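# Take one bottle from the cabinet, stand it on the bench

## Task

Remove exactly one bottle from the cabinet and set it upright on the bench, leaving the remaining two bottles inside the cabinet.

## Robot and tools

ROBOT. Two six-joint arms, left_arm and right_arm, each sit on a carriage on a single floor track. left_rail carries left_arm and is always the one toward +y; right_rail carries right_arm. These names do not match image sides. Each base stands at x = 0, y = its carriage's position_m, z = 0.04 m, and faces +x. Both grippers open to 140 mm. left_arm's fingers are rigid. right_arm's fingers can fold: grip with the outer quarter of the pads, near the tips, because a grip closer to the palm may hold a narrow part loosely and then slip. Pressing those fingertips straight into a surface folds them quietly and spoils the next grip.

FRAME. All positions use one table-fixed frame in metres: z = 0 is the table top with +z up, +x is the direction the arms face, +y is to their left. The track runs along y at x = 0, with y = 0 at its middle. The table edge is at x = 0.17.

execute_actions(actions, cameras). actions holds one action object, or is empty, which returns camera images and the scene number. Keys of the action: rows, steps, until, left_rail, right_rail. rows is a list of 1 to 15 rows, each applied for one 1/30 s step. Every row has 18 numbers in [-1, 1], one list covering both arms: left_arm's six joint numbers (shoulder pan, shoulder lift, elbow, wrist 1, wrist 2, wrist 3), then its gripper position, force_limit and speed; then the same nine for right_arm. The joint numbers are offsets, not poses. Each one counts from that arm's Joint targets as they stood when the call began, not from the previous row. They are scaled: 1.0 equals 1.481 rad for pan and lift and 2.222 rad for the other four joints. Resending an offset moves the arm again. To hold an arm, send 0 for its joints and repeat its last three gripper numbers. Gripper position is absolute: +1 is fully open, the pads touch near -0.8, and -1 closes until blocked. force_limit runs from about 14 N at -1 to 58 N at +1. speed runs from about 30 mm/s at -1 to 250 mm/s at +1; a faster close grips harder. steps runs from 1 to 450 and defaults to 15. After the rows end, the arms keep heading for the last row. until ends the action early on rail fields, such as {"left_rail": {"position_status": ["!=", "moving"]}}, or on {"all": {"status": "ended"}}. The optional cameras argument names cameras: cam_high, cam_front, cam_side, cam_left_wrist, cam_right_wrist, or ["all"].

RAILS. Inside an action, left_rail or right_rail takes position_m, an absolute y in metres (left_rail -0.8 to 1.5, right_rail -1.5 to 0.8). It also takes speed_m_s (0.01 to 1) and acceleration_factor (0.1 to 1), or {"stop": true}. Keep the carriages at least 0.78 m apart. Wait for arrival before reaching to a point in the scene.

move(target, speed, blend, stop_force, zero, blocking, cameras). target is one 18-number row or a list of up to 15 rows, laid out as above. Its joint numbers are offsets from the Joint targets at the start of the move, and every row in a list counts from that same start. The joints travel together along a path. speed is the top speed in rad/s of the joint with the farthest to go, 0.01 to 3.14, default 0.5. blend is a corner radius in rad. stop_force, in N from 4 to 120, ends an arm's path when contact is felt; use it with a low speed, and leave it out when lifting away from a contact. blocking=false returns early. The move does not avoid obstacles. The result adds a move: line: done, off_target, moving, held or fault.

OTHER TOOLS. wait(seconds 0 to 10) lets the scene run. stop brakes a running move. zoom_image(camera, region [x0,y0,x1,y1] in pixels, at most 504 per side) enlarges the latest image from one camera. zero_wrist_force(arm) re-zeroes that arm's force sensor. read_manual gives licence texts. finished_scene(scene) ends the scene and cannot be undone.

RESULTS. Joint positions and Joint velocities give one block per arm: rail in m, then six joints in rad. Joint targets are the angles currently commanded, and offsets are measured from them. end_effector_position is the point between the closed pads; the fingertips extend about 33 mm past it. The gripper's +z is the finger direction and it closes along its y axis. Orientation is end_effector_quat_wxyz. object_status codes: 0 moving, 1 blocked while opening, 2 blocked while closing (a grip), 3 reached the commanded position or the pads met. position_measured is in counts: 3 is open, 230 is pads together. Wrist force and torque are in the gripper's own axes. Rail position_status reads moving, done, contact_stop, time_out, or stopped_*. Messages such as joint command not followed or joint sent to its limit mean a command was changed or cut.

AVOID. A bottle that falls off the table, or ends on the track or the metal strip, fails the scene. Do not drop parts, release a moving part, or slam into anything. About 150 N on any part, or joint torque over the limits (pan and lift 290, elbow 132, wrists 47.5 N m), stops the arm for 10 s. Keep the two arms and carriages from touching. Long stretched-out holds overheat the motors. Stand the bottle upright and stable before calling finished_scene.

Each tool is called after ">>>" as name([rows], argument=value, ...), one row to a line, values as JSON.

## Session

>>> execute_actions(actions=[])

>>> zoom_image(camera="cam_front", region=[60, 150, 460, 430])

>>> zoom_image(camera="cam_side", region=[180, 180, 380, 400])

Scene clock: 0.00 s.
left_arm: end_effector_position=(+0.3563, +1.0516, +0.5790) position_measured=3 object_status=3 end_effector_quat_wxyz=(+0.000, +0.000, +1.000, +0.000) | right_arm: end_effector_position=(+0.3563, -0.9826, +0.5790) position_measured=3 object_status=3 end_effector_quat_wxyz=(+0.000, +0.000, +1.000, +0.000)
Joint positions: left_arm=[0.973 -0.281 -2.157 1.821 -1.235 -1.571 -0.281] | right_arm=[-1.061 -0.28 -2.157 1.821 -1.235 -1.571 -0.28]
Joint velocities: within noise
Joint torques (N m): no reading
Wrist force (N): no reading
Wrist torque (N m): no reading
Wrist force, peak (N): no reading
Joint targets: left_arm=[0.973 -0.281 -2.157 1.821 -1.235 -1.571 -0.281] | right_arm=[-1.061 -0.280 -2.157 1.821 -1.235 -1.571 -0.280]
Tool commands: left_gripper/position=+1.0 left_gripper/force_limit=+1.0 left_gripper/speed=+1.0 right_gripper/position=+1.0 right_gripper/force_limit=+1.0 right_gripper/speed=+1.0
left_rail: position_m=0.973 position_status=done
right_rail: position_m=-1.061 position_status=done
camera_calibration:
cam_left_wrist: T_world_to_cam=[[0.00705001, 0.999737, 0.0218116, -1.05788], [0.948273, -0.0136068, 0.317165, -0.501474], [0.317379, 0.0184473, -0.948119, 0.602491], [0, 0, 0, 1]] pos_world=[0.291775, 1.03966, 0.753357]
cam_right_wrist: T_world_to_cam=[[-0.0500537, 0.998399, 0.0263638, 0.988077], [0.957243, 0.0404265, 0.286446, -0.456731], [0.284922, 0.0395742, -0.957734, 0.678671], [0, 0, 0, 1]] pos_world=[0.293292, -0.994888, 0.754766]

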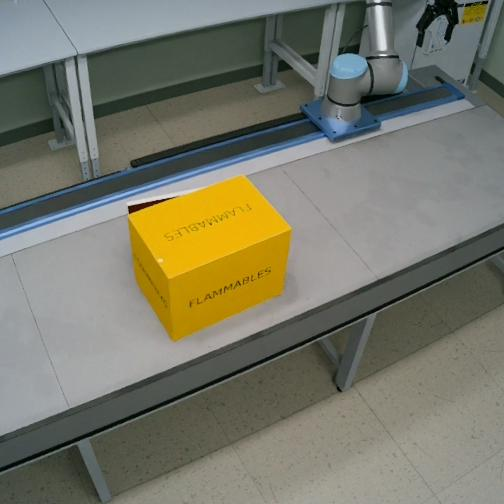

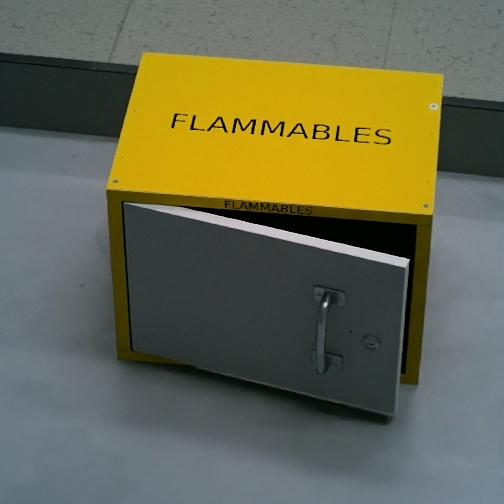

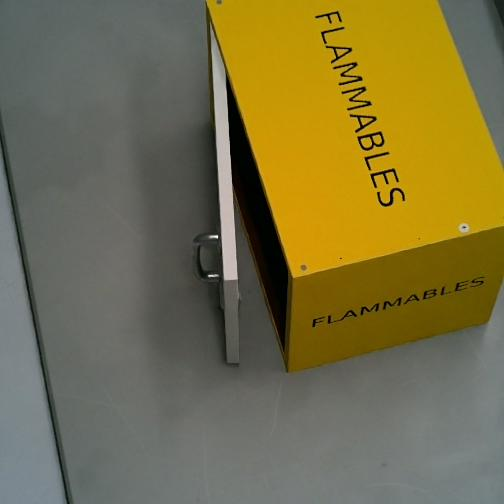

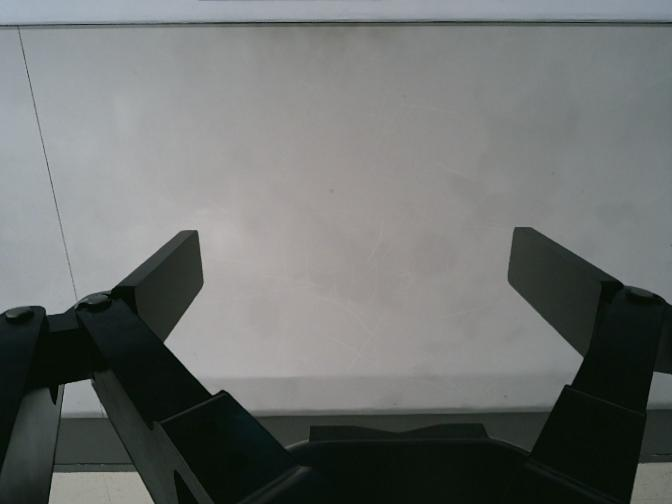

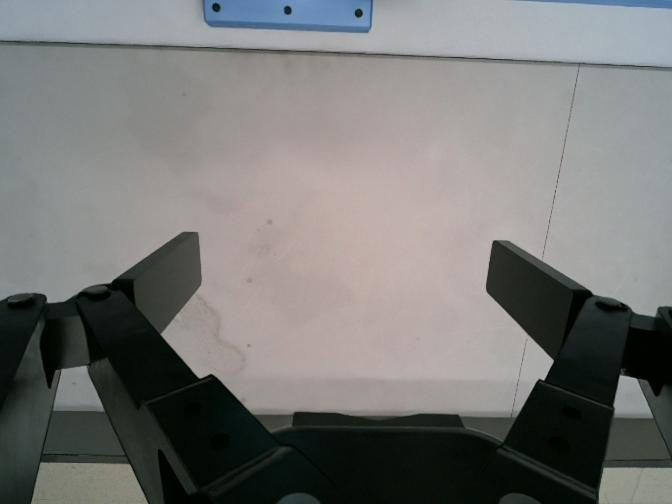

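Scaled by 1.260.

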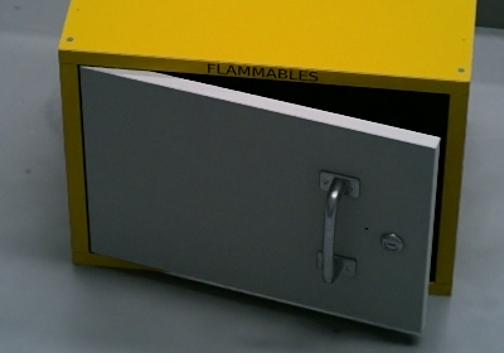

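Scaled by 2.291.

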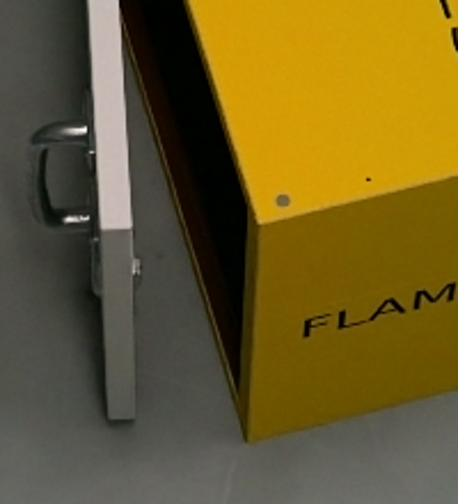

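>>> move([
  [-0.9581, 0.7137, -0.2795, 0.5108, 0.6283, 0.12646, -0.2, 0.0, 0.0, -0.2836, 0.1398, -0.9545, -0.2318, 0.4820, 0.1260, -0.05, 0.0, 0.0],
  [-0.99875, 0.99401, -0.27316, 0.31766, 0.69014, 0.12646, -0.2, 0.0, 0.0, -0.41864, 0.1398, -1.0, -0.11926, 0.61701, -0.009, -0.05, 0.0, 0.0],
], speed=[1.4, 0.8], blend=[0.2, 0], cameras=["cam_left_wrist", "cam_side", "cam_front"])

>>> zoom_image(camera="cam_left_wrist", region=[200, 70, 500, 330])

>>> zoom_image(camera="cam_side", region=[130, 200, 290, 320])

Scene clock: 9.60 s.
left_arm: end_effector_position=(+0.3258, -0.0618, +0.1998) position_measured=154 object_status=3 end_effector_quat_wxyz=(+0.053, +0.705, -0.054, +0.705) | right_arm: end_effector_position=(-0.0090, -0.2321, +1.3313) position_measured=135 object_status=3 end_effector_quat_wxyz=(+0.730, -0.454, +0.479, -0.179)
Joint positions: left_arm=[0.973 -1.76 -0.685 1.214 -0.529 -0.037 0] | right_arm=[-1.061 -0.901 -1.95 -0.401 -1.5 -0.2 -0.3]
Joint torques (N m): left_arm=[-18.61 -98.42 -30.49 -3.35 3.55 2.89] | right_arm=[-17.89 81.12 23.11 6.47 0.94 -2.13]
Wrist force (N): left_arm=[0.4 1.6 0.1] | right_arm=[1.1 0.8 -1.8]
Wrist torque (N m): left_arm=[0.25 0.23 0.12] | right_arm=[0.33 -0.19 0.08]
Wrist force, peak (N): left_arm=[-6.1 3.4 -1.0] | right_arm=[-0.3 3.8 -5.6]
Joint targets: left_arm=[0.973 -1.760 -0.684 1.214 -0.529 -0.037 0.000] | right_arm=[-1.061 -0.901 -1.950 -0.401 -1.500 -0.200 -0.300]
left_rail: position_m=0.973 position_status=done
right_rail: position_m=-1.061 position_status=done
move: done
camera_calibration:
cam_left_wrist: T_world_to_cam=[[-0.172647, -0.984952, -0.00795427, 0.00557554], [-0.31125, 0.0622156, -0.948289, 0.300424], [0.934514, -0.161244, -0.317308, -0.0649453], [0, 0, 0, 1]] pos_world=[0.155162, -0.0236715, 0.264326]
Images, in order (width x height): cam_front 504x504, cam_side 504x504, cam_left_wrist 672x504.

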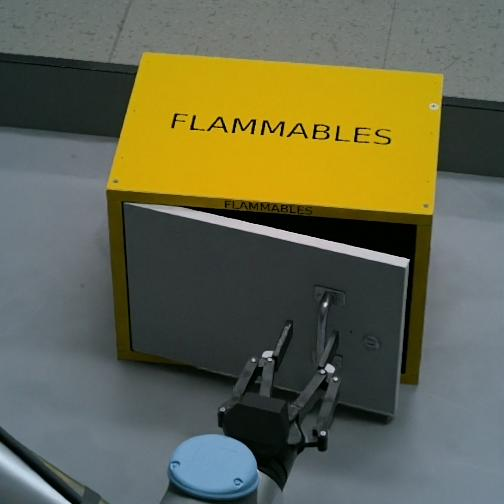

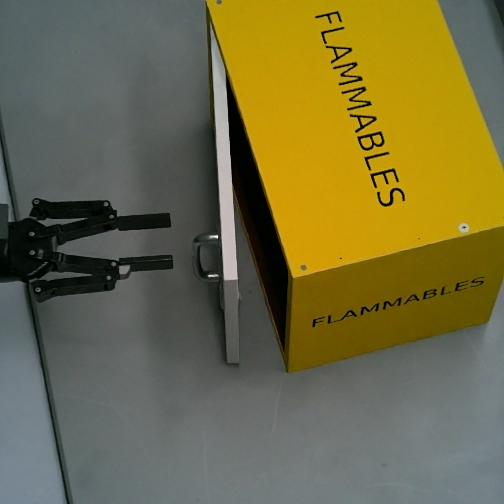

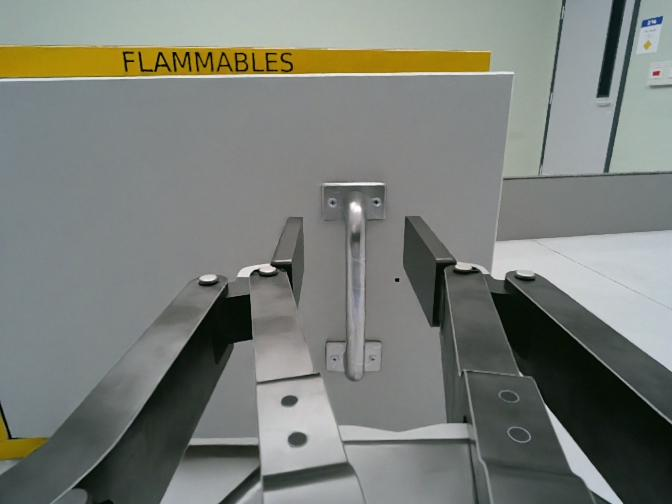

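Scaled by 1.680.

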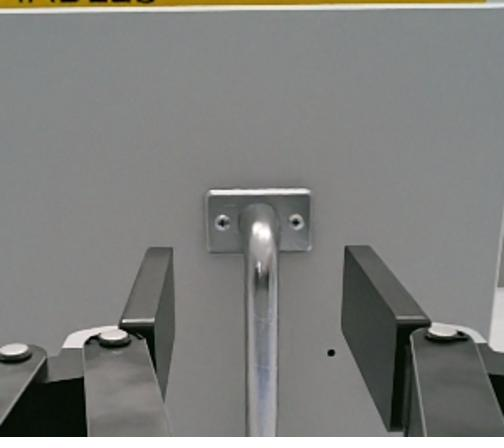

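Scaled by 3.150.

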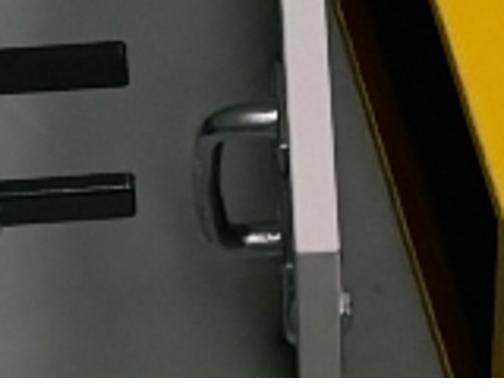

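>>> move(target=[0.02943, 0.03973, -0.00769, -0.01879, 0.01977, 0, -0.2, 0.0, 0.0, -0.34309, -0.02374, -0.87616, 0.3914, 0.29318, -0.44703, -0.05, 0.0, 0.0], speed=0.9, stop_force=30, cameras=["cam_left_wrist", "cam_side"])

Scene clock: 16.50 s.
left_arm: end_effector_position=(+0.3672, -0.0709, +0.1505) position_measured=154 object_status=3 end_effector_quat_wxyz=(+0.053, +0.705, -0.054, +0.705) | right_arm: end_effector_position=(+0.3876, -0.4531, +0.0771) position_measured=135 object_status=3 end_effector_quat_wxyz=(-0.011, +0.843, +0.018, +0.537)
Joint positions: left_arm=[0.973 -1.716 -0.626 1.197 -0.571 0.007 0] | right_arm=[-1.061 -1.409 -1.985 -2.348 -0.63 0.452 -1.294]
Joint torques (N m): left_arm=[19.87 -100.84 -43.13 -3.56 3.71 2.71] | right_arm=[-22.49 43.18 9.12 8.28 0.45 -2.86]
Wrist force (N): left_arm=[0.6 1.6 0.1] | right_arm=[-0.8 0.6 -0.9]
Wrist torque (N m): left_arm=[0.24 0.19 0.13] | right_arm=[0.15 0.01 0.10]
Wrist force, peak (N): left_arm=[0.5 2.2 -0.2] | right_arm=[-2.0 5.3 1.4]
Joint targets: left_arm=[0.973 -1.716 -0.626 1.197 -0.571 0.007 0.000] | right_arm=[-1.061 -1.409 -1.985 -2.348 -0.630 0.452 -1.294]
left_rail: position_m=0.973 position_status=done
right_rail: position_m=-1.061 position_status=done
move: done
camera_calibration:
cam_left_wrist: T_world_to_cam=[[-0.173093, -0.984873, -0.0080072, 0.00358621], [-0.311224, 0.0624078, -0.948285, 0.267151], [0.93444, -0.16165, -0.317318, -0.120819], [0, 0, 0, 1]] pos_world=[0.196662, -0.0326706, 0.215026]
Images, in order (width x height): cam_side 504x504, cam_left_wrist 672x504.

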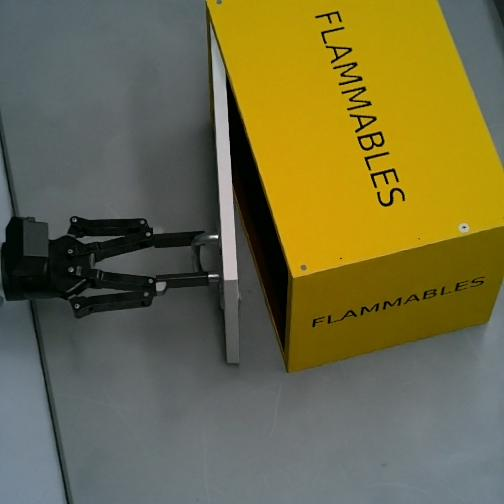

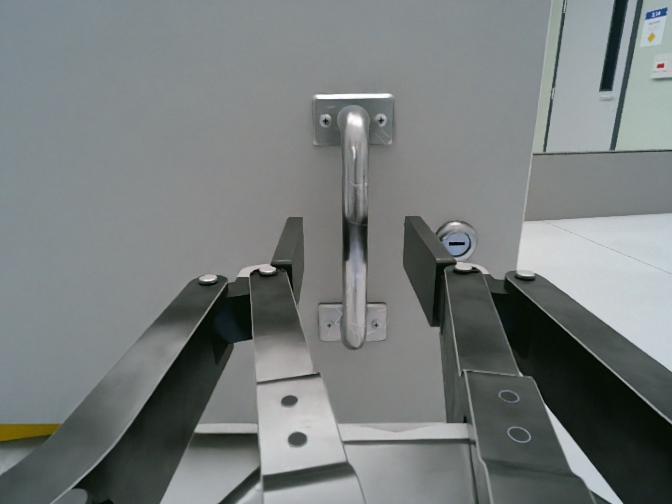

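>>> execute_actions([
  {"rows": [[0,0,0,0,0,0,-1.0,0.0,-0.8,0,0,0,0,0,0,-0.05,0.0,0.0]], "steps": 50},
])

Scene clock: 18.70 s.
left_arm: end_effector_position=(+0.3672, -0.0709, +0.1505) position_measured=215 object_status=2 end_effector_quat_wxyz=(+0.053, +0.705, -0.054, +0.705) | right_arm: end_effector_position=(+0.3876, -0.4531, +0.0771) position_measured=135 object_status=3 end_effector_quat_wxyz=(-0.011, +0.843, +0.018, +0.537)
Joint positions: left_arm=[0.973 -1.716 -0.626 1.197 -0.571 0.007 0] | right_arm=[-1.061 -1.409 -1.985 -2.348 -0.63 0.452 -1.294]
Joint torques (N m): left_arm=[-7.99 -103.08 -43.41 -3.51 3.46 2.65] | right_arm=[-18.27 44.4 8.88 8.5 0.36 -2.15]
Wrist force (N): left_arm=[1.3 -4.7 -0.1] | right_arm=[-0.9 0.4 -1.2]
Wrist torque (N m): left_arm=[0.47 0.25 -0.13] | right_arm=[0.09 0.05 0.09]
Wrist force, peak (N): left_arm=[1.3 -5.4 -0.3] | right_arm=[-1.0 0.5 -1.5]
Joint targets: left_arm=[0.973 -1.716 -0.626 1.197 -0.571 0.007 0.000] | right_arm=[-1.061 -1.409 -1.985 -2.348 -0.630 0.452 -1.294]
left_rail: position_m=0.973 position_status=done
right_rail: position_m=-1.061 position_status=done

>>> move([
  [-0.03063, -0.07417, 0.10027, -0.05083, 0.05813, 0, -1.0, 0.0, -0.8, 0, 0, 0, 0, 0, 0, -0.05, 0.0, 0.0],
  [-0.05635, -0.14284, 0.1928, -0.0976, 0.11954, 0, -1.0, 0.0, -0.8, 0, 0, 0, 0, 0, 0, -0.05, 0.0, 0.0],
  [-0.07506, -0.20712, 0.27897, -0.14092, 0.18561, 0, -1.0, 0.0, -0.8, 0, 0, 0, 0, 0, 0, -0.05, 0.0, 0.0],
  [-0.08358, -0.26696, 0.35882, -0.18089, 0.25848, 0, -1.0, 0.0, -0.8, 0, 0, 0, 0, 0, 0, -0.05, 0.0, 0.0],
  [-0.07695, -0.3216, 0.43114, -0.2168, 0.34145, 0, -1.0, 0.0, -0.8, 0, 0, 0, 0, 0, 0, -0.05, 0.0, 0.0],
  [-0.04795, -0.36898, 0.4933, -0.24737, 0.43932, 0, -1.0, 0.0, -0.8, 0, 0, 0, 0, 0, 0, -0.05, 0.0, 0.0],
  [0.01271, -0.40555, 0.54067, -0.27036, 0.5583, 0, -1.0, 0.0, -0.8, 0, 0, 0, 0, 0, 0, -0.05, 0.0, 0.0],
  [0.10013, -0.42502, 0.56561, -0.28234, 0.68727, 0, -1.0, 0.0, -0.8, 0, 0, 0, 0, 0, 0, -0.05, 0.0, 0.0],
], speed=[0.35, 0.5, 0.55, 0.55, 0.55, 0.55, 0.55, 0.55], blend=[0.08, 0.08, 0.08, 0.08, 0.08, 0.08, 0.08, 0], stop_force=60)

>>> execute_actions([
  {"right_rail": {"position_m": -0.60}, "steps": 120, "until": {"right_rail": {"position_status": ["!=", "moving"]}}},
], cameras=["cam_right_wrist", "cam_side", "cam_front"])

>>> zoom_image(camera="cam_right_wrist", region=[130, 0, 560, 280])

Scene clock: 25.70 s.
left_arm: end_effector_position=(+0.1888, +0.2351, +0.1508) position_measured=215 object_status=2 end_effector_quat_wxyz=(+0.490, +0.510, -0.490, +0.510) | right_arm: end_effector_position=(+0.3876, -0.4531, +0.0771) position_measured=135 object_status=3 end_effector_quat_wxyz=(-0.011, +0.843, +0.018, +0.537)
Joint positions: left_arm=[0.973 -1.568 -1.255 2.454 -1.198 1.534 0] | right_arm=[-1.061 -1.409 -1.985 -2.348 -0.63 0.452 -1.294]
Joint torques (N m): left_arm=[13.26 -68.9 -18.34 -12.09 6.89 2.65] | right_arm=[-14.39 41.16 9.02 7.81 0.3 -2.14]
Wrist force (N): left_arm=[-14.5 -7.9 2.9] | right_arm=[-0.7 0.4 -0.9]
Wrist torque (N m): left_arm=[0.34 -0.09 0.14] | right_arm=[0.09 -0.02 0.09]
Wrist force, peak (N): left_arm=[-24.4 4.5 1.1] | right_arm=[-0.6 0.7 -2.0]
Joint targets: left_arm=[0.973 -1.568 -1.255 2.454 -1.198 1.534 0.000] | right_arm=[-1.061 -1.409 -1.985 -2.348 -0.630 0.452 -1.294]
left_rail: position_m=0.973 position_status=done
right_rail: position_m=-1.061 position_status=done
move: done

Scene clock: 27.43 s.
left_arm: end_effector_position=(+0.1888, +0.2351, +0.1508) position_measured=215 object_status=2 end_effector_quat_wxyz=(+0.490, +0.510, -0.490, +0.510) | right_arm: end_effector_position=(+0.3876, +0.0080, +0.0770) position_measured=135 object_status=3 end_effector_quat_wxyz=(-0.011, +0.843, +0.018, +0.537)
Joint positions: left_arm=[0.973 -1.568 -1.255 2.454 -1.198 1.534 0] | right_arm=[-0.6 -1.409 -1.985 -2.348 -0.63 0.452 -1.294]
Joint torques (N m): left_arm=[13.62 -70.56 -18.34 -12.42 7.12 2.7] | right_arm=[3.53 56.73 21.41 5.89 -2.81 -1.84]
Wrist force (N): left_arm=[-14.9 -8.1 3.2] | right_arm=[-0.6 0.0 -0.9]
Wrist torque (N m): left_arm=[0.30 -0.01 0.14] | right_arm=[0.00 -0.04 0.10]
Wrist force, peak (N): left_arm=[-15.2 -8.0 2.9] | right_arm=[-1.0 2.2 -1.5]
Joint targets: left_arm=[0.973 -1.568 -1.255 2.454 -1.198 1.534 0.000] | right_arm=[-0.600 -1.409 -1.985 -2.348 -0.630 0.452 -1.294]
Tool commands: left_gripper/position=-1.0 left_gripper/force_limit=+0.0 left_gripper/speed=-0.8 right_gripper/position=-0.05 right_gripper/force_limit=+0.0 right_gripper/speed=+0.0
left_rail: position_m=0.973 position_status=done
right_rail: position_m=-0.600 position_status=done
camera_calibration:
cam_right_wrist: T_world_to_cam=[[0.0395258, -0.997608, 0.0567086, -0.00714084], [-0.661894, -0.068656, -0.746447, 0.32517], [0.748555, -0.00803123, -0.663025, -0.0522455], [0, 0, 0, 1]] pos_world=[0.254619, 0.0147815, 0.208487]
Images, in order (width x height): cam_front 504x504, cam_side 504x504, cam_right_wrist 672x504.

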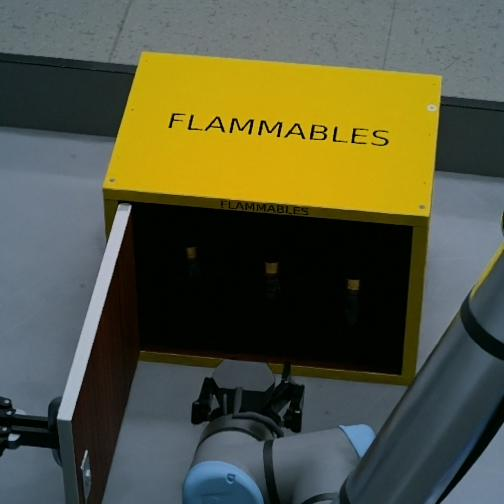

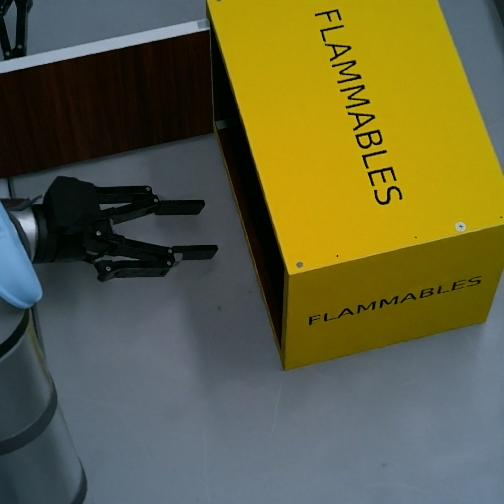

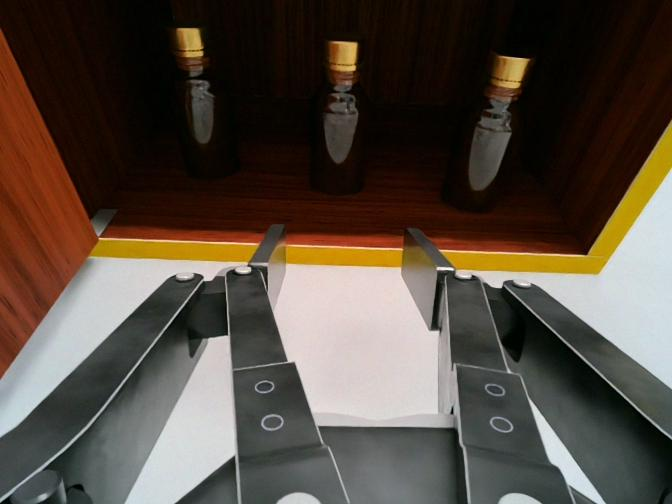

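Scaled by 1.172.

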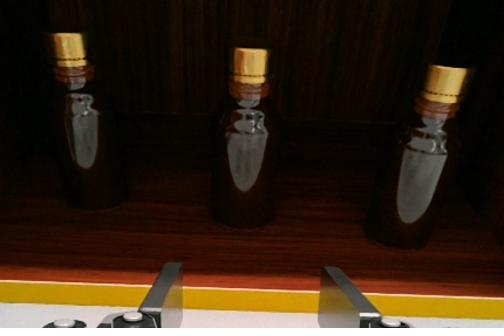

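>>> move([
  [0, 0, 0, 0, 0, 0, -1.0, 0.0, -0.8, -0.08816, -0.05448, 0.01162, 0.148, -0.00676, -0.13636, 0.05, 0.0, 0.0],
  [0, 0, 0, 0, 0, 0, -1.0, 0.0, -0.8, -0.1688, -0.10936, 0.03808, 0.26995, 0.00122, -0.26007, 0.05, 0.0, 0.0],
], speed=[0.4, 0.25], blend=[0.05, 0], stop_force=12, cameras=["cam_right_wrist", "cam_front"])

>>> zoom_image(camera="cam_right_wrist", region=[200, 100, 500, 350])

Scene clock: 34.30 s.
left_arm: end_effector_position=(+0.1888, +0.2351, +0.1508) position_measured=215 object_status=2 end_effector_quat_wxyz=(+0.490, +0.510, -0.490, +0.510) | right_arm: end_effector_position=(+0.5363, +0.0147, +0.0771) position_measured=123 object_status=3 end_effector_quat_wxyz=(-0.011, +0.843, +0.018, +0.537)
Joint positions: left_arm=[0.973 -1.568 -1.255 2.454 -1.198 1.534 0] | right_arm=[-0.6 -1.659 -2.147 -2.263 -0.031 0.454 -1.872]
Joint torques (N m): left_arm=[12.72 -69.5 -17.89 -12.13 7.06 2.68] | right_arm=[-17.07 52.4 28.97 8.54 0.47 -1.9]
Wrist force (N): left_arm=[-14.9 -8.1 2.9] | right_arm=[-0.6 0.6 -1.2]
Wrist torque (N m): left_arm=[0.29 -0.03 0.15] | right_arm=[0.17 -0.07 0.13]
Wrist force, peak (N): left_arm=[-15.1 -8.2 3.1] | right_arm=[-0.6 0.2 -2.4]
Joint targets: left_arm=[0.973 -1.568 -1.255 2.454 -1.198 1.534 0.000] | right_arm=[-0.600 -1.659 -2.147 -2.263 -0.031 0.454 -1.872]
left_rail: position_m=0.973 position_status=done
right_rail: position_m=-0.600 position_status=done
move: done
camera_calibration:
cam_right_wrist: T_world_to_cam=[[0.0395331, -0.997616, 0.0565678, -0.00631413], [-0.661894, -0.0685556, -0.746456, 0.424128], [0.748554, -0.00793213, -0.663026, -0.163437], [0, 0, 0, 1]] pos_world=[0.403319, 0.0214809, 0.208587]
Images, in order (width x height): cam_front 504x504, cam_right_wrist 672x504.

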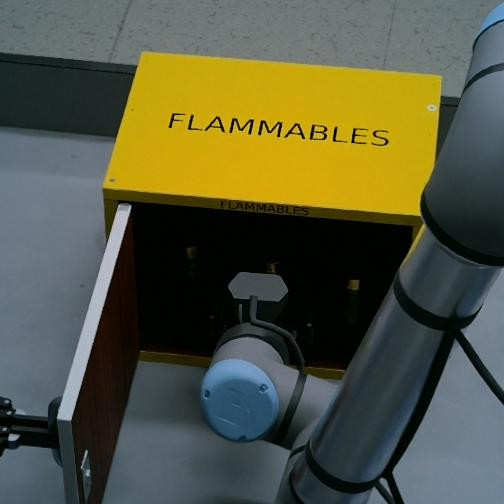

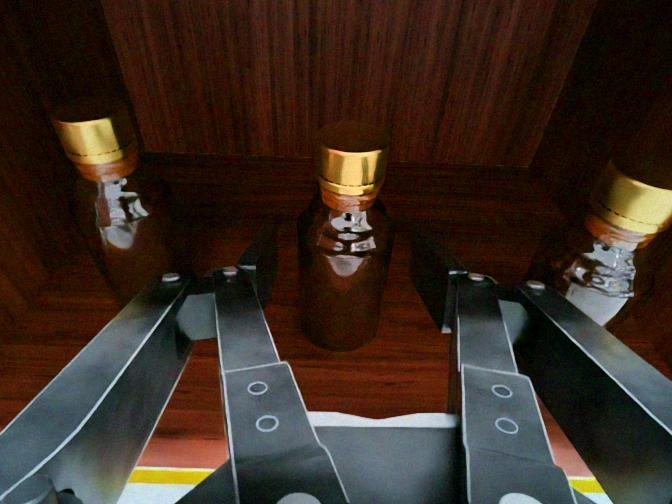

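Scaled by 1.680.

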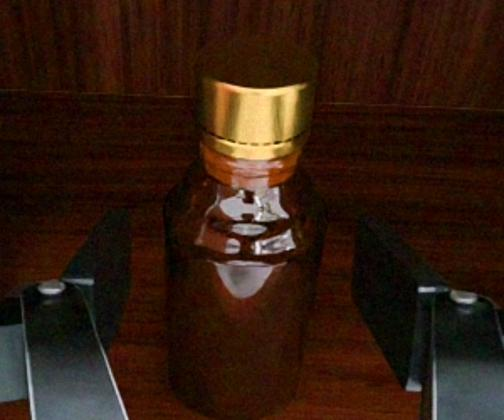

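>>> execute_actions([
  {"rows": [[0,0,0,0,0,0,-1.0,0.0,-0.8,0.00445,0.00303,-0.00146,-0.00673,-0.00044,0.00683,-1.0,-0.05,-1.0]], "steps": 50},
], cameras=["cam_right_wrist"])

Scene clock: 36.97 s.
left_arm: end_effector_position=(+0.1888, +0.2351, +0.1508) position_measured=215 object_status=2 end_effector_quat_wxyz=(+0.490, +0.510, -0.490, +0.510) | right_arm: end_effector_position=(+0.5322, +0.0150, +0.0770) position_measured=162 object_status=2 end_effector_quat_wxyz=(-0.011, +0.843, +0.018, +0.537)
Joint positions: left_arm=[0.973 -1.568 -1.255 2.454 -1.198 1.534 0] | right_arm=[-0.6 -1.652 -2.142 -2.266 -0.045 0.453 -1.856]
Joint torques (N m): left_arm=[13.65 -70.94 -18.17 -12.33 6.79 2.9] | right_arm=[13.57 77.15 6.67 0.47 -3.98 2.29]
Wrist force (N): left_arm=[-14.9 -8.3 3.1] | right_arm=[0.6 0.4 -3.6]
Wrist torque (N m): left_arm=[0.24 -0.03 0.14] | right_arm=[0.25 -0.09 0.04]
Wrist force, peak (N): left_arm=[-15.1 -8.2 2.8] | right_arm=[1.1 0.5 -4.1]
Joint targets: left_arm=[0.973 -1.568 -1.255 2.454 -1.198 1.534 0.000] | right_arm=[-0.600 -1.652 -2.142 -2.266 -0.045 0.453 -1.856]
left_rail: position_m=0.973 position_status=done
right_rail: position_m=-0.600 position_status=done
camera_calibration:
cam_right_wrist: T_world_to_cam=[[0.0395021, -0.997615, 0.0566026, -0.00584173], [-0.662481, -0.0685548, -0.745935, 0.42149], [0.748036, -0.00803222, -0.663609, -0.160103], [0, 0, 0, 1]] pos_world=[0.399222, 0.0217813, 0.208489]
Images, in order (width x height): cam_right_wrist 672x504.

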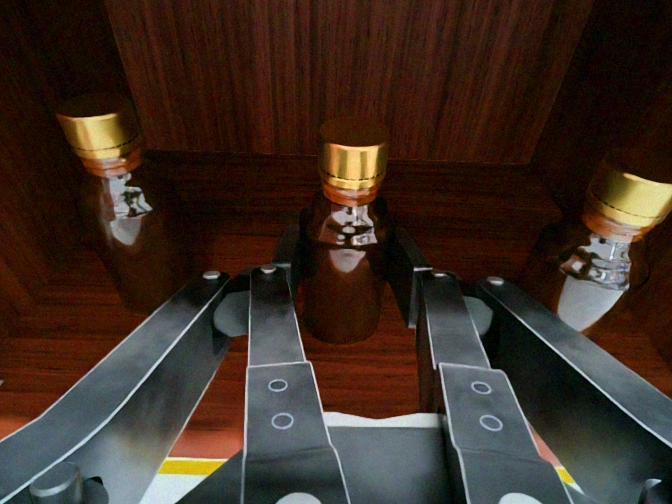

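>>> move([
  [0, 0, 0, 0, 0, 0, -1.0, 0.0, -0.8, 0, 0.02662, -0.00077, -0.01773, -0.0003, 0, -1.0, -0.05, -1.0],
  [0, 0, 0, 0, 0, 0, -1.0, 0.0, -0.8, 0.08917, 0.08831, -0.0269, -0.15735, -0.00746, 0.13786, -1.0, -0.05, -1.0],
  [0, 0, 0, 0, 0, 0, -1.0, 0.0, -0.8, 0.18188, 0.1426, -0.03469, -0.31343, 0.00258, 0.27932, -1.0, -0.05, -1.0],
  [0, 0, 0, 0, 0, 0, -1.0, 0.0, -0.8, 0.2746, 0.17461, -0.02764, -0.44871, 0.02808, 0.40005, -1.0, -0.05, -1.0],
], speed=[0.1, 0.4, 0.5, 0.5], blend=[0.01, 0.08, 0.08, 0], cameras=["cam_right_wrist", "cam_front"])

>>> execute_actions([
  {"right_rail": {"position_m": -1.0, "acceleration_factor": 0.8}, "steps": 120, "until": {"right_rail": {"position_status": ["!=", "moving"]}}},
])

Scene clock: 42.07 s.
left_arm: end_effector_position=(+0.1888, +0.2351, +0.1508) position_measured=215 object_status=2 end_effector_quat_wxyz=(+0.490, +0.510, -0.490, +0.510) | right_arm: end_effector_position=(+0.2927, +0.0043, +0.0966) position_measured=162 object_status=2 end_effector_quat_wxyz=(-0.010, +0.843, +0.018, +0.537)
Joint positions: left_arm=[0.973 -1.568 -1.255 2.454 -1.198 1.534 0] | right_arm=[-0.6 -1.246 -1.884 -2.328 -1.042 0.516 -0.968]
Joint torques (N m): left_arm=[14.92 -69.07 -17.99 -11.91 6.74 2.74] | right_arm=[19.04 70.4 38.6 -0.55 -0.52 2.43]
Wrist force (N): left_arm=[-15.1 -8.0 3.0] | right_arm=[-2.8 0.5 -0.4]
Wrist torque (N m): left_arm=[0.33 0.02 0.14] | right_arm=[0.15 -0.14 -0.03]
Wrist force, peak (N): left_arm=[-15.2 -8.1 3.2] | right_arm=[1.2 0.4 -4.2]
Joint targets: left_arm=[0.973 -1.568 -1.255 2.454 -1.198 1.534 0.000] | right_arm=[-0.600 -1.246 -1.884 -2.328 -1.042 0.516 -0.968]
left_rail: position_m=0.973 position_status=done
right_rail: position_m=-0.600 position_status=done
move: done
camera_calibration:
cam_right_wrist: T_world_to_cam=[[0.0388645, -0.997546, 0.0582391, -0.00811899], [-0.661727, -0.0693651, -0.746529, 0.27661], [0.748737, -0.00952491, -0.662799, 0.0317031], [0, 0, 0, 1]] pos_world=[0.159619, 0.01139, 0.227983]
Images, in order (width x height): cam_front 504x504, cam_right_wrist 672x504.

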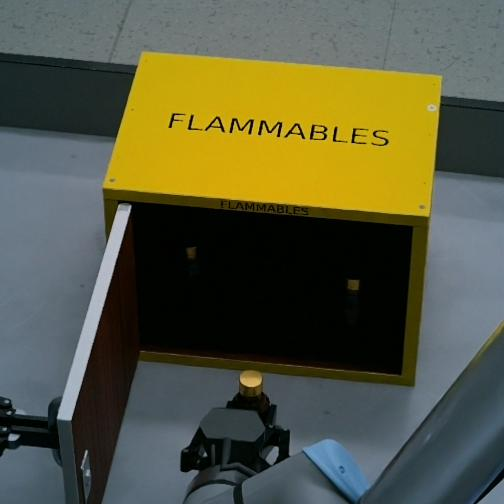

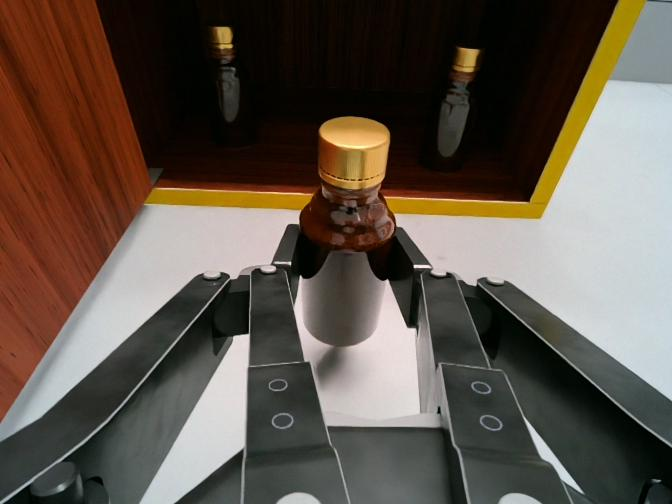

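Scene clock: 43.87 s.
left_arm: end_effector_position=(+0.1888, +0.2351, +0.1508) position_measured=215 object_status=2 end_effector_quat_wxyz=(+0.490, +0.510, -0.490, +0.510) | right_arm: end_effector_position=(+0.2926, -0.3957, +0.0966) position_measured=162 object_status=2 end_effector_quat_wxyz=(-0.010, +0.843, +0.018, +0.537)
Joint positions: left_arm=[0.973 -1.568 -1.255 2.454 -1.198 1.534 0] | right_arm=[-1 -1.246 -1.884 -2.328 -1.043 0.516 -0.968]
Joint torques (N m): left_arm=[13.52 -70.27 -18.01 -12.08 6.49 2.76] | right_arm=[3.65 49.42 18.62 3.02 -2.67 2.13]
Wrist force (N): left_arm=[-15.0 -8.3 3.0] | right_arm=[-3.1 0.8 -0.4]
Wrist torque (N m): left_arm=[0.25 -0.01 0.14] | right_arm=[0.21 -0.09 -0.04]
Wrist force, peak (N): left_arm=[-15.0 -8.3 3.0] | right_arm=[-3.2 2.4 -0.1]
Joint targets: left_arm=[0.973 -1.568 -1.255 2.454 -1.198 1.534 0.000] | right_arm=[-1.000 -1.246 -1.884 -2.328 -1.042 0.516 -0.968]
Tool commands: left_gripper/position=-1.0 left_gripper/force_limit=+0.0 left_gripper/speed=-0.8 right_gripper/position=-1.0 right_gripper/force_limit=-0.05 right_gripper/speed=-1.0
left_rail: position_m=0.973 position_status=done
right_rail: position_m=-1.000 position_status=done

>>> move([
  [-0.08743, 0.01947, -0.02495, 0.01197, -0.12896, 0, -1.0, 0.0, -0.8, 0, -0.0477, -0.00398, 0.03577, 0, 0, -1.0, -0.05, -1.0],
  [-0.14808, 0.05604, -0.07231, 0.03496, -0.24794, 0, -1.0, 0.0, -0.8, 0, -0.0477, -0.00398, 0.03577, 0, 0, -1.0, -0.05, -1.0],
  [-0.17709, 0.10342, -0.13447, 0.06554, -0.34582, 0, -1.0, 0.0, -0.8, 0, -0.0477, -0.00398, 0.03577, 0, 0, -1.0, -0.05, -1.0],
  [-0.18371, 0.15806, -0.20679, 0.10144, -0.42878, 0, -1.0, 0.0, -0.8, 0, -0.0477, -0.00398, 0.03577, 0, 0, -1.0, -0.05, -1.0],
  [-0.1752, 0.21791, -0.28664, 0.14141, -0.50166, 0, -1.0, 0.0, -0.8, 0, -0.0477, -0.00398, 0.03577, 0, 0, -1.0, -0.05, -1.0],
  [-0.15649, 0.28218, -0.37281, 0.18474, -0.56773, 0, -1.0, 0.0, -0.8, 0, -0.0477, -0.00398, 0.03577, 0, 0, -1.0, -0.05, -1.0],
  [-0.13076, 0.35085, -0.46535, 0.23151, -0.62914, 0, -1.0, 0.0, -0.8, 0, -0.0477, -0.00398, 0.03577, 0, 0, -1.0, -0.05, -1.0],
  [-0.10013, 0.42502, -0.56561, 0.28234, -0.68727, 0, -1.0, 0.0, -0.8, 0, -0.0477, -0.00398, 0.03577, 0, 0, -1.0, -0.05, -1.0],
  [-0.08342, 0.46488, -0.61968, 0.30984, -0.7154, 0, -1.0, 0.0, -0.8, 0, -0.0477, -0.00398, 0.03577, 0, 0, -1.0, -0.05, -1.0],
  [-0.06242, 0.51645, -0.68967, 0.34545, -0.74853, 0, -1.0, 0.0, -0.8, 0, -0.0477, -0.00398, 0.03577, 0, 0, -1.0, -0.05, -1.0],
], speed=[0.4, 0.5, 0.5, 0.5, 0.5, 0.5, 0.5, 0.45, 0.25, 0.12], blend=[0.08, 0.08, 0.08, 0.08, 0.08, 0.08, 0.08, 0.05, 0.03, 0], stop_force=30, cameras=["cam_front", "cam_side", "cam_left_wrist"])

Scene clock: 55.87 s.
left_arm: end_effector_position=(+0.4188, -0.0845, +0.1504) position_measured=215 object_status=2 end_effector_quat_wxyz=(-0.014, +0.707, +0.014, +0.707) | right_arm: end_effector_position=(+0.2927, -0.3957, +0.0616) position_measured=162 object_status=2 end_effector_quat_wxyz=(-0.010, +0.843, +0.018, +0.537)
Joint positions: left_arm=[0.973 -1.66 -0.49 0.921 -0.431 -0.13 0] | right_arm=[-1 -1.246 -1.954 -2.337 -0.963 0.516 -0.968]
Joint torques (N m): left_arm=[15.29 -103.81 -45.04 3.82 1.59 2.81] | right_arm=[-13.41 44.91 10.07 7.18 -4.61 1.44]
Wrist force (N): left_arm=[6.6 -7.3 -1.3] | right_arm=[-2.5 0.6 -0.1]
Wrist torque (N m): left_arm=[0.59 0.37 -0.12] | right_arm=[0.18 -0.22 -0.04]
Wrist force, peak (N): left_arm=[-16.0 10.0 -2.4] | right_arm=[-3.3 0.8 -0.3]
Joint targets: left_arm=[0.973 -1.660 -0.490 0.921 -0.431 -0.130 0.000] | right_arm=[-1.000 -1.246 -1.954 -2.337 -0.963 0.516 -0.968]
left_rail: position_m=0.973 position_status=done
right_rail: position_m=-1.000 position_status=done
move: done
camera_calibration:
cam_left_wrist: T_world_to_cam=[[0.0179303, -0.999807, -0.00801696, -0.0821769], [-0.317385, 0.00191201, -0.948295, 0.281445], [0.948127, 0.0195477, -0.317289, -0.161707], [0, 0, 0, 1]] pos_world=[0.244119, -0.0795382, 0.214926]
Images, in order (width x height): cam_front 504x504, cam_side 504x504, cam_left_wrist 672x504.

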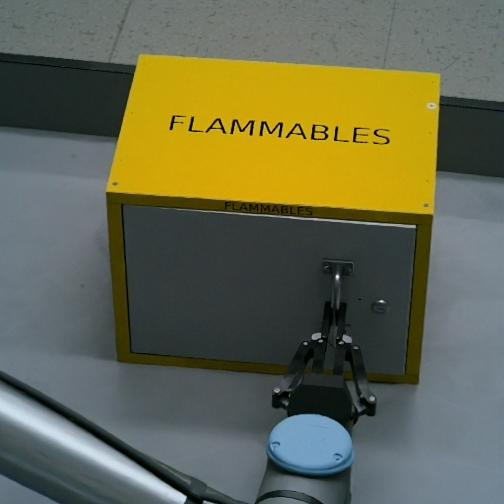

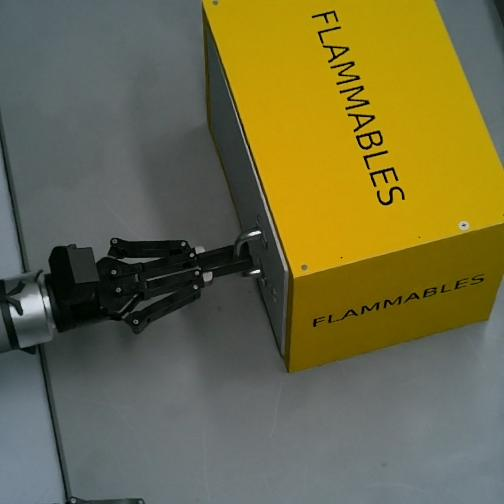

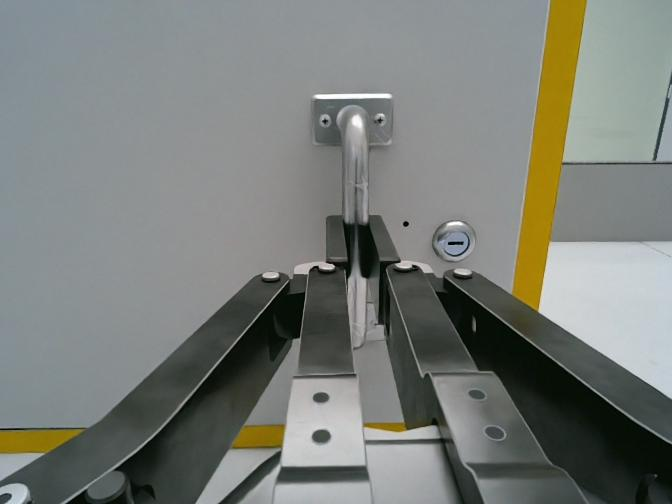

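>>> move(target=[0.00433, 0.01088, -0.01488, 0.00763, -0.00654, 0, -1.0, 0.0, -0.8, 0, -0.01402, -0.00075, 0.01009, 0, 0, -1.0, -0.05, -1.0], speed=0.03, stop_force=5)

Scene clock: 58.90 s.
left_arm: end_effector_position=(+0.4227, -0.0851, +0.1505) position_measured=215 object_status=2 end_effector_quat_wxyz=(-0.019, +0.707, +0.019, +0.707) | right_arm: end_effector_position=(+0.2927, -0.3957, +0.0586) position_measured=162 object_status=2 end_effector_quat_wxyz=(-0.010, +0.843, +0.018, +0.537)
Joint positions: left_arm=[0.973 -1.656 -0.479 0.899 -0.419 -0.139 0] | right_arm=[-1 -1.246 -1.961 -2.337 -0.956 0.516 -0.968]
Joint torques (N m): left_arm=[-14.99 -124.62 -31.1 -3.06 4.63 2.89] | right_arm=[-15.88 71.82 30.76 -0.46 -1.21 1.65]
Wrist force (N): left_arm=[6.5 -1.9 -2.7] | right_arm=[-0.7 0.1 -1.5]
Wrist torque (N m): left_arm=[0.42 0.44 -0.11] | right_arm=[0.13 -0.26 0.00]
Wrist force, peak (N): left_arm=[6.0 -13.5 -3.7] | right_arm=[11.3 1.9 -7.5]
Joint targets: left_arm=[0.973 -1.656 -0.479 0.899 -0.419 -0.139 0.000] | right_arm=[-1.000 -1.246 -1.961 -2.337 -0.956 0.516 -0.968]
left_rail: position_m=0.973 position_status=done
right_rail: position_m=-1.000 position_status=done
move: contact (left_arm, right_arm); left_arm: the elbow is farthest, 0.011 rad from its target; right_arm: the wrist 1 is farthest, 0.016 rad from its target

>>> move([
  [0, 0, 0, 0, 0, 0, 0.0, 0.0, 0.0, 0, 0, 0, 0, 0, 0, 0.1, -0.05, -0.6],
  [-0.07467, 0.00463, -0.00661, 0.00307, -0.04975, 0, 0.0, 0.0, 0.0, 0.10126, 0.06683, 0.02335, -0.15382, 0.03988, 0.10229, 0.1, -0.05, -0.6],
], speed=[0.2, 0.3], cameras=["cam_right_wrist", "cam_high", "cam_front", "cam_side"])

Scene clock: 62.30 s.
left_arm: end_effector_position=(+0.3027, -0.0915, +0.1507) position_measured=129 object_status=3 end_effector_quat_wxyz=(-0.019, +0.707, +0.019, +0.707) | right_arm: end_effector_position=(+0.2021, -0.3994, +0.1011) position_measured=117 object_status=3 end_effector_quat_wxyz=(-0.012, +0.843, +0.018, +0.537)
Joint positions: left_arm=[0.973 -1.767 -0.473 0.885 -0.413 -0.25 0] | right_arm=[-1 -1.096 -1.862 -2.285 -1.298 0.604 -0.74]
Joint torques (N m): left_arm=[-17.38 -108.84 -46.18 5.16 -2.09 2.71] | right_arm=[17.29 64.41 38.36 -1.4 1.87 2.44]
Wrist force (N): left_arm=[0.6 0.7 -0.2] | right_arm=[-0.1 0.6 -0.9]
Wrist torque (N m): left_arm=[0.04 0.19 0.12] | right_arm=[0.15 -0.17 -0.05]
Wrist force, peak (N): left_arm=[7.0 -1.8 -3.0] | right_arm=[0.7 0.4 -2.5]
Joint targets: left_arm=[0.973 -1.767 -0.473 0.885 -0.413 -0.250 0.000] | right_arm=[-1.000 -1.096 -1.862 -2.285 -1.298 0.604 -0.740]
left_rail: position_m=0.973 position_status=done
right_rail: position_m=-1.000 position_status=done
move: done
camera_calibration:
cam_right_wrist: T_world_to_cam=[[0.0395438, -0.997647, 0.0560124, -0.407549], [-0.661682, -0.0681492, -0.746681, 0.192498], [0.748741, -0.00753581, -0.66282, 0.0994615], [0, 0, 0, 1]] pos_world=[0.0690174, -0.392722, 0.232487]
Images, in order (width x height): cam_high 504x504, cam_front 504x504, cam_side 504x504, cam_right_wrist 672x504.

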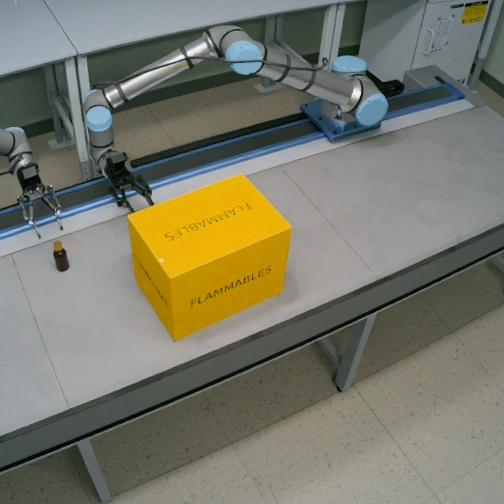

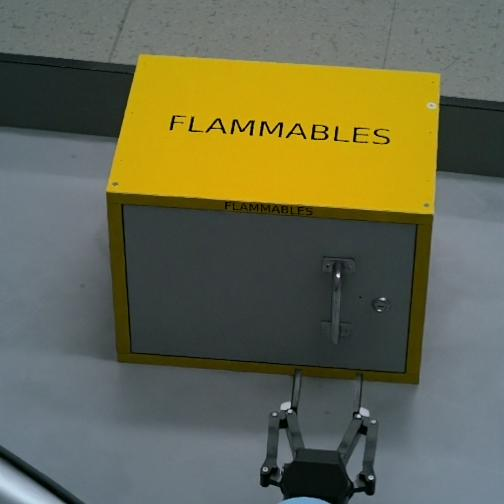

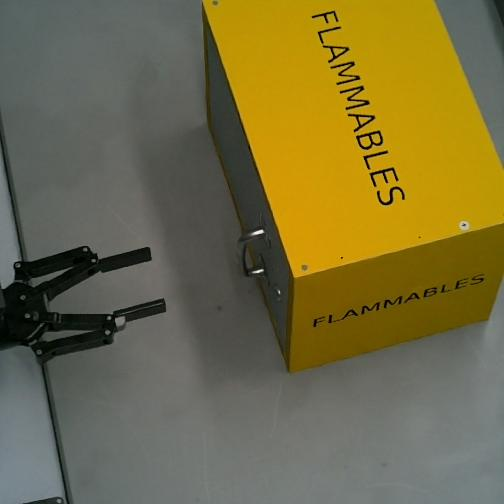

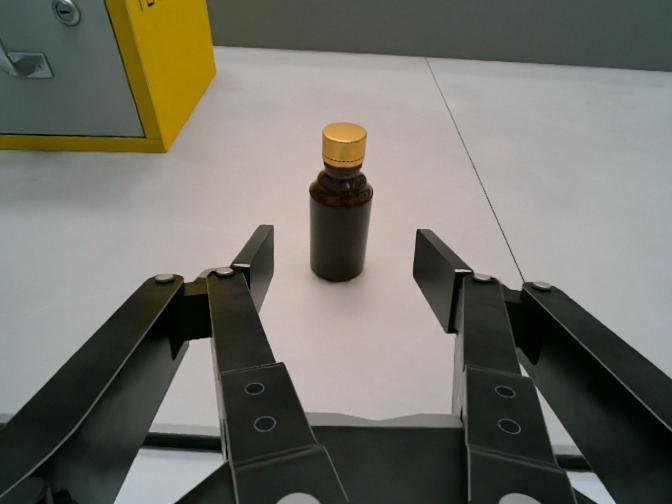

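Bottle stands on the bench, door closed, both arms clear.

>>> finished_scene(scene=2)

The scene is finished: the task was done.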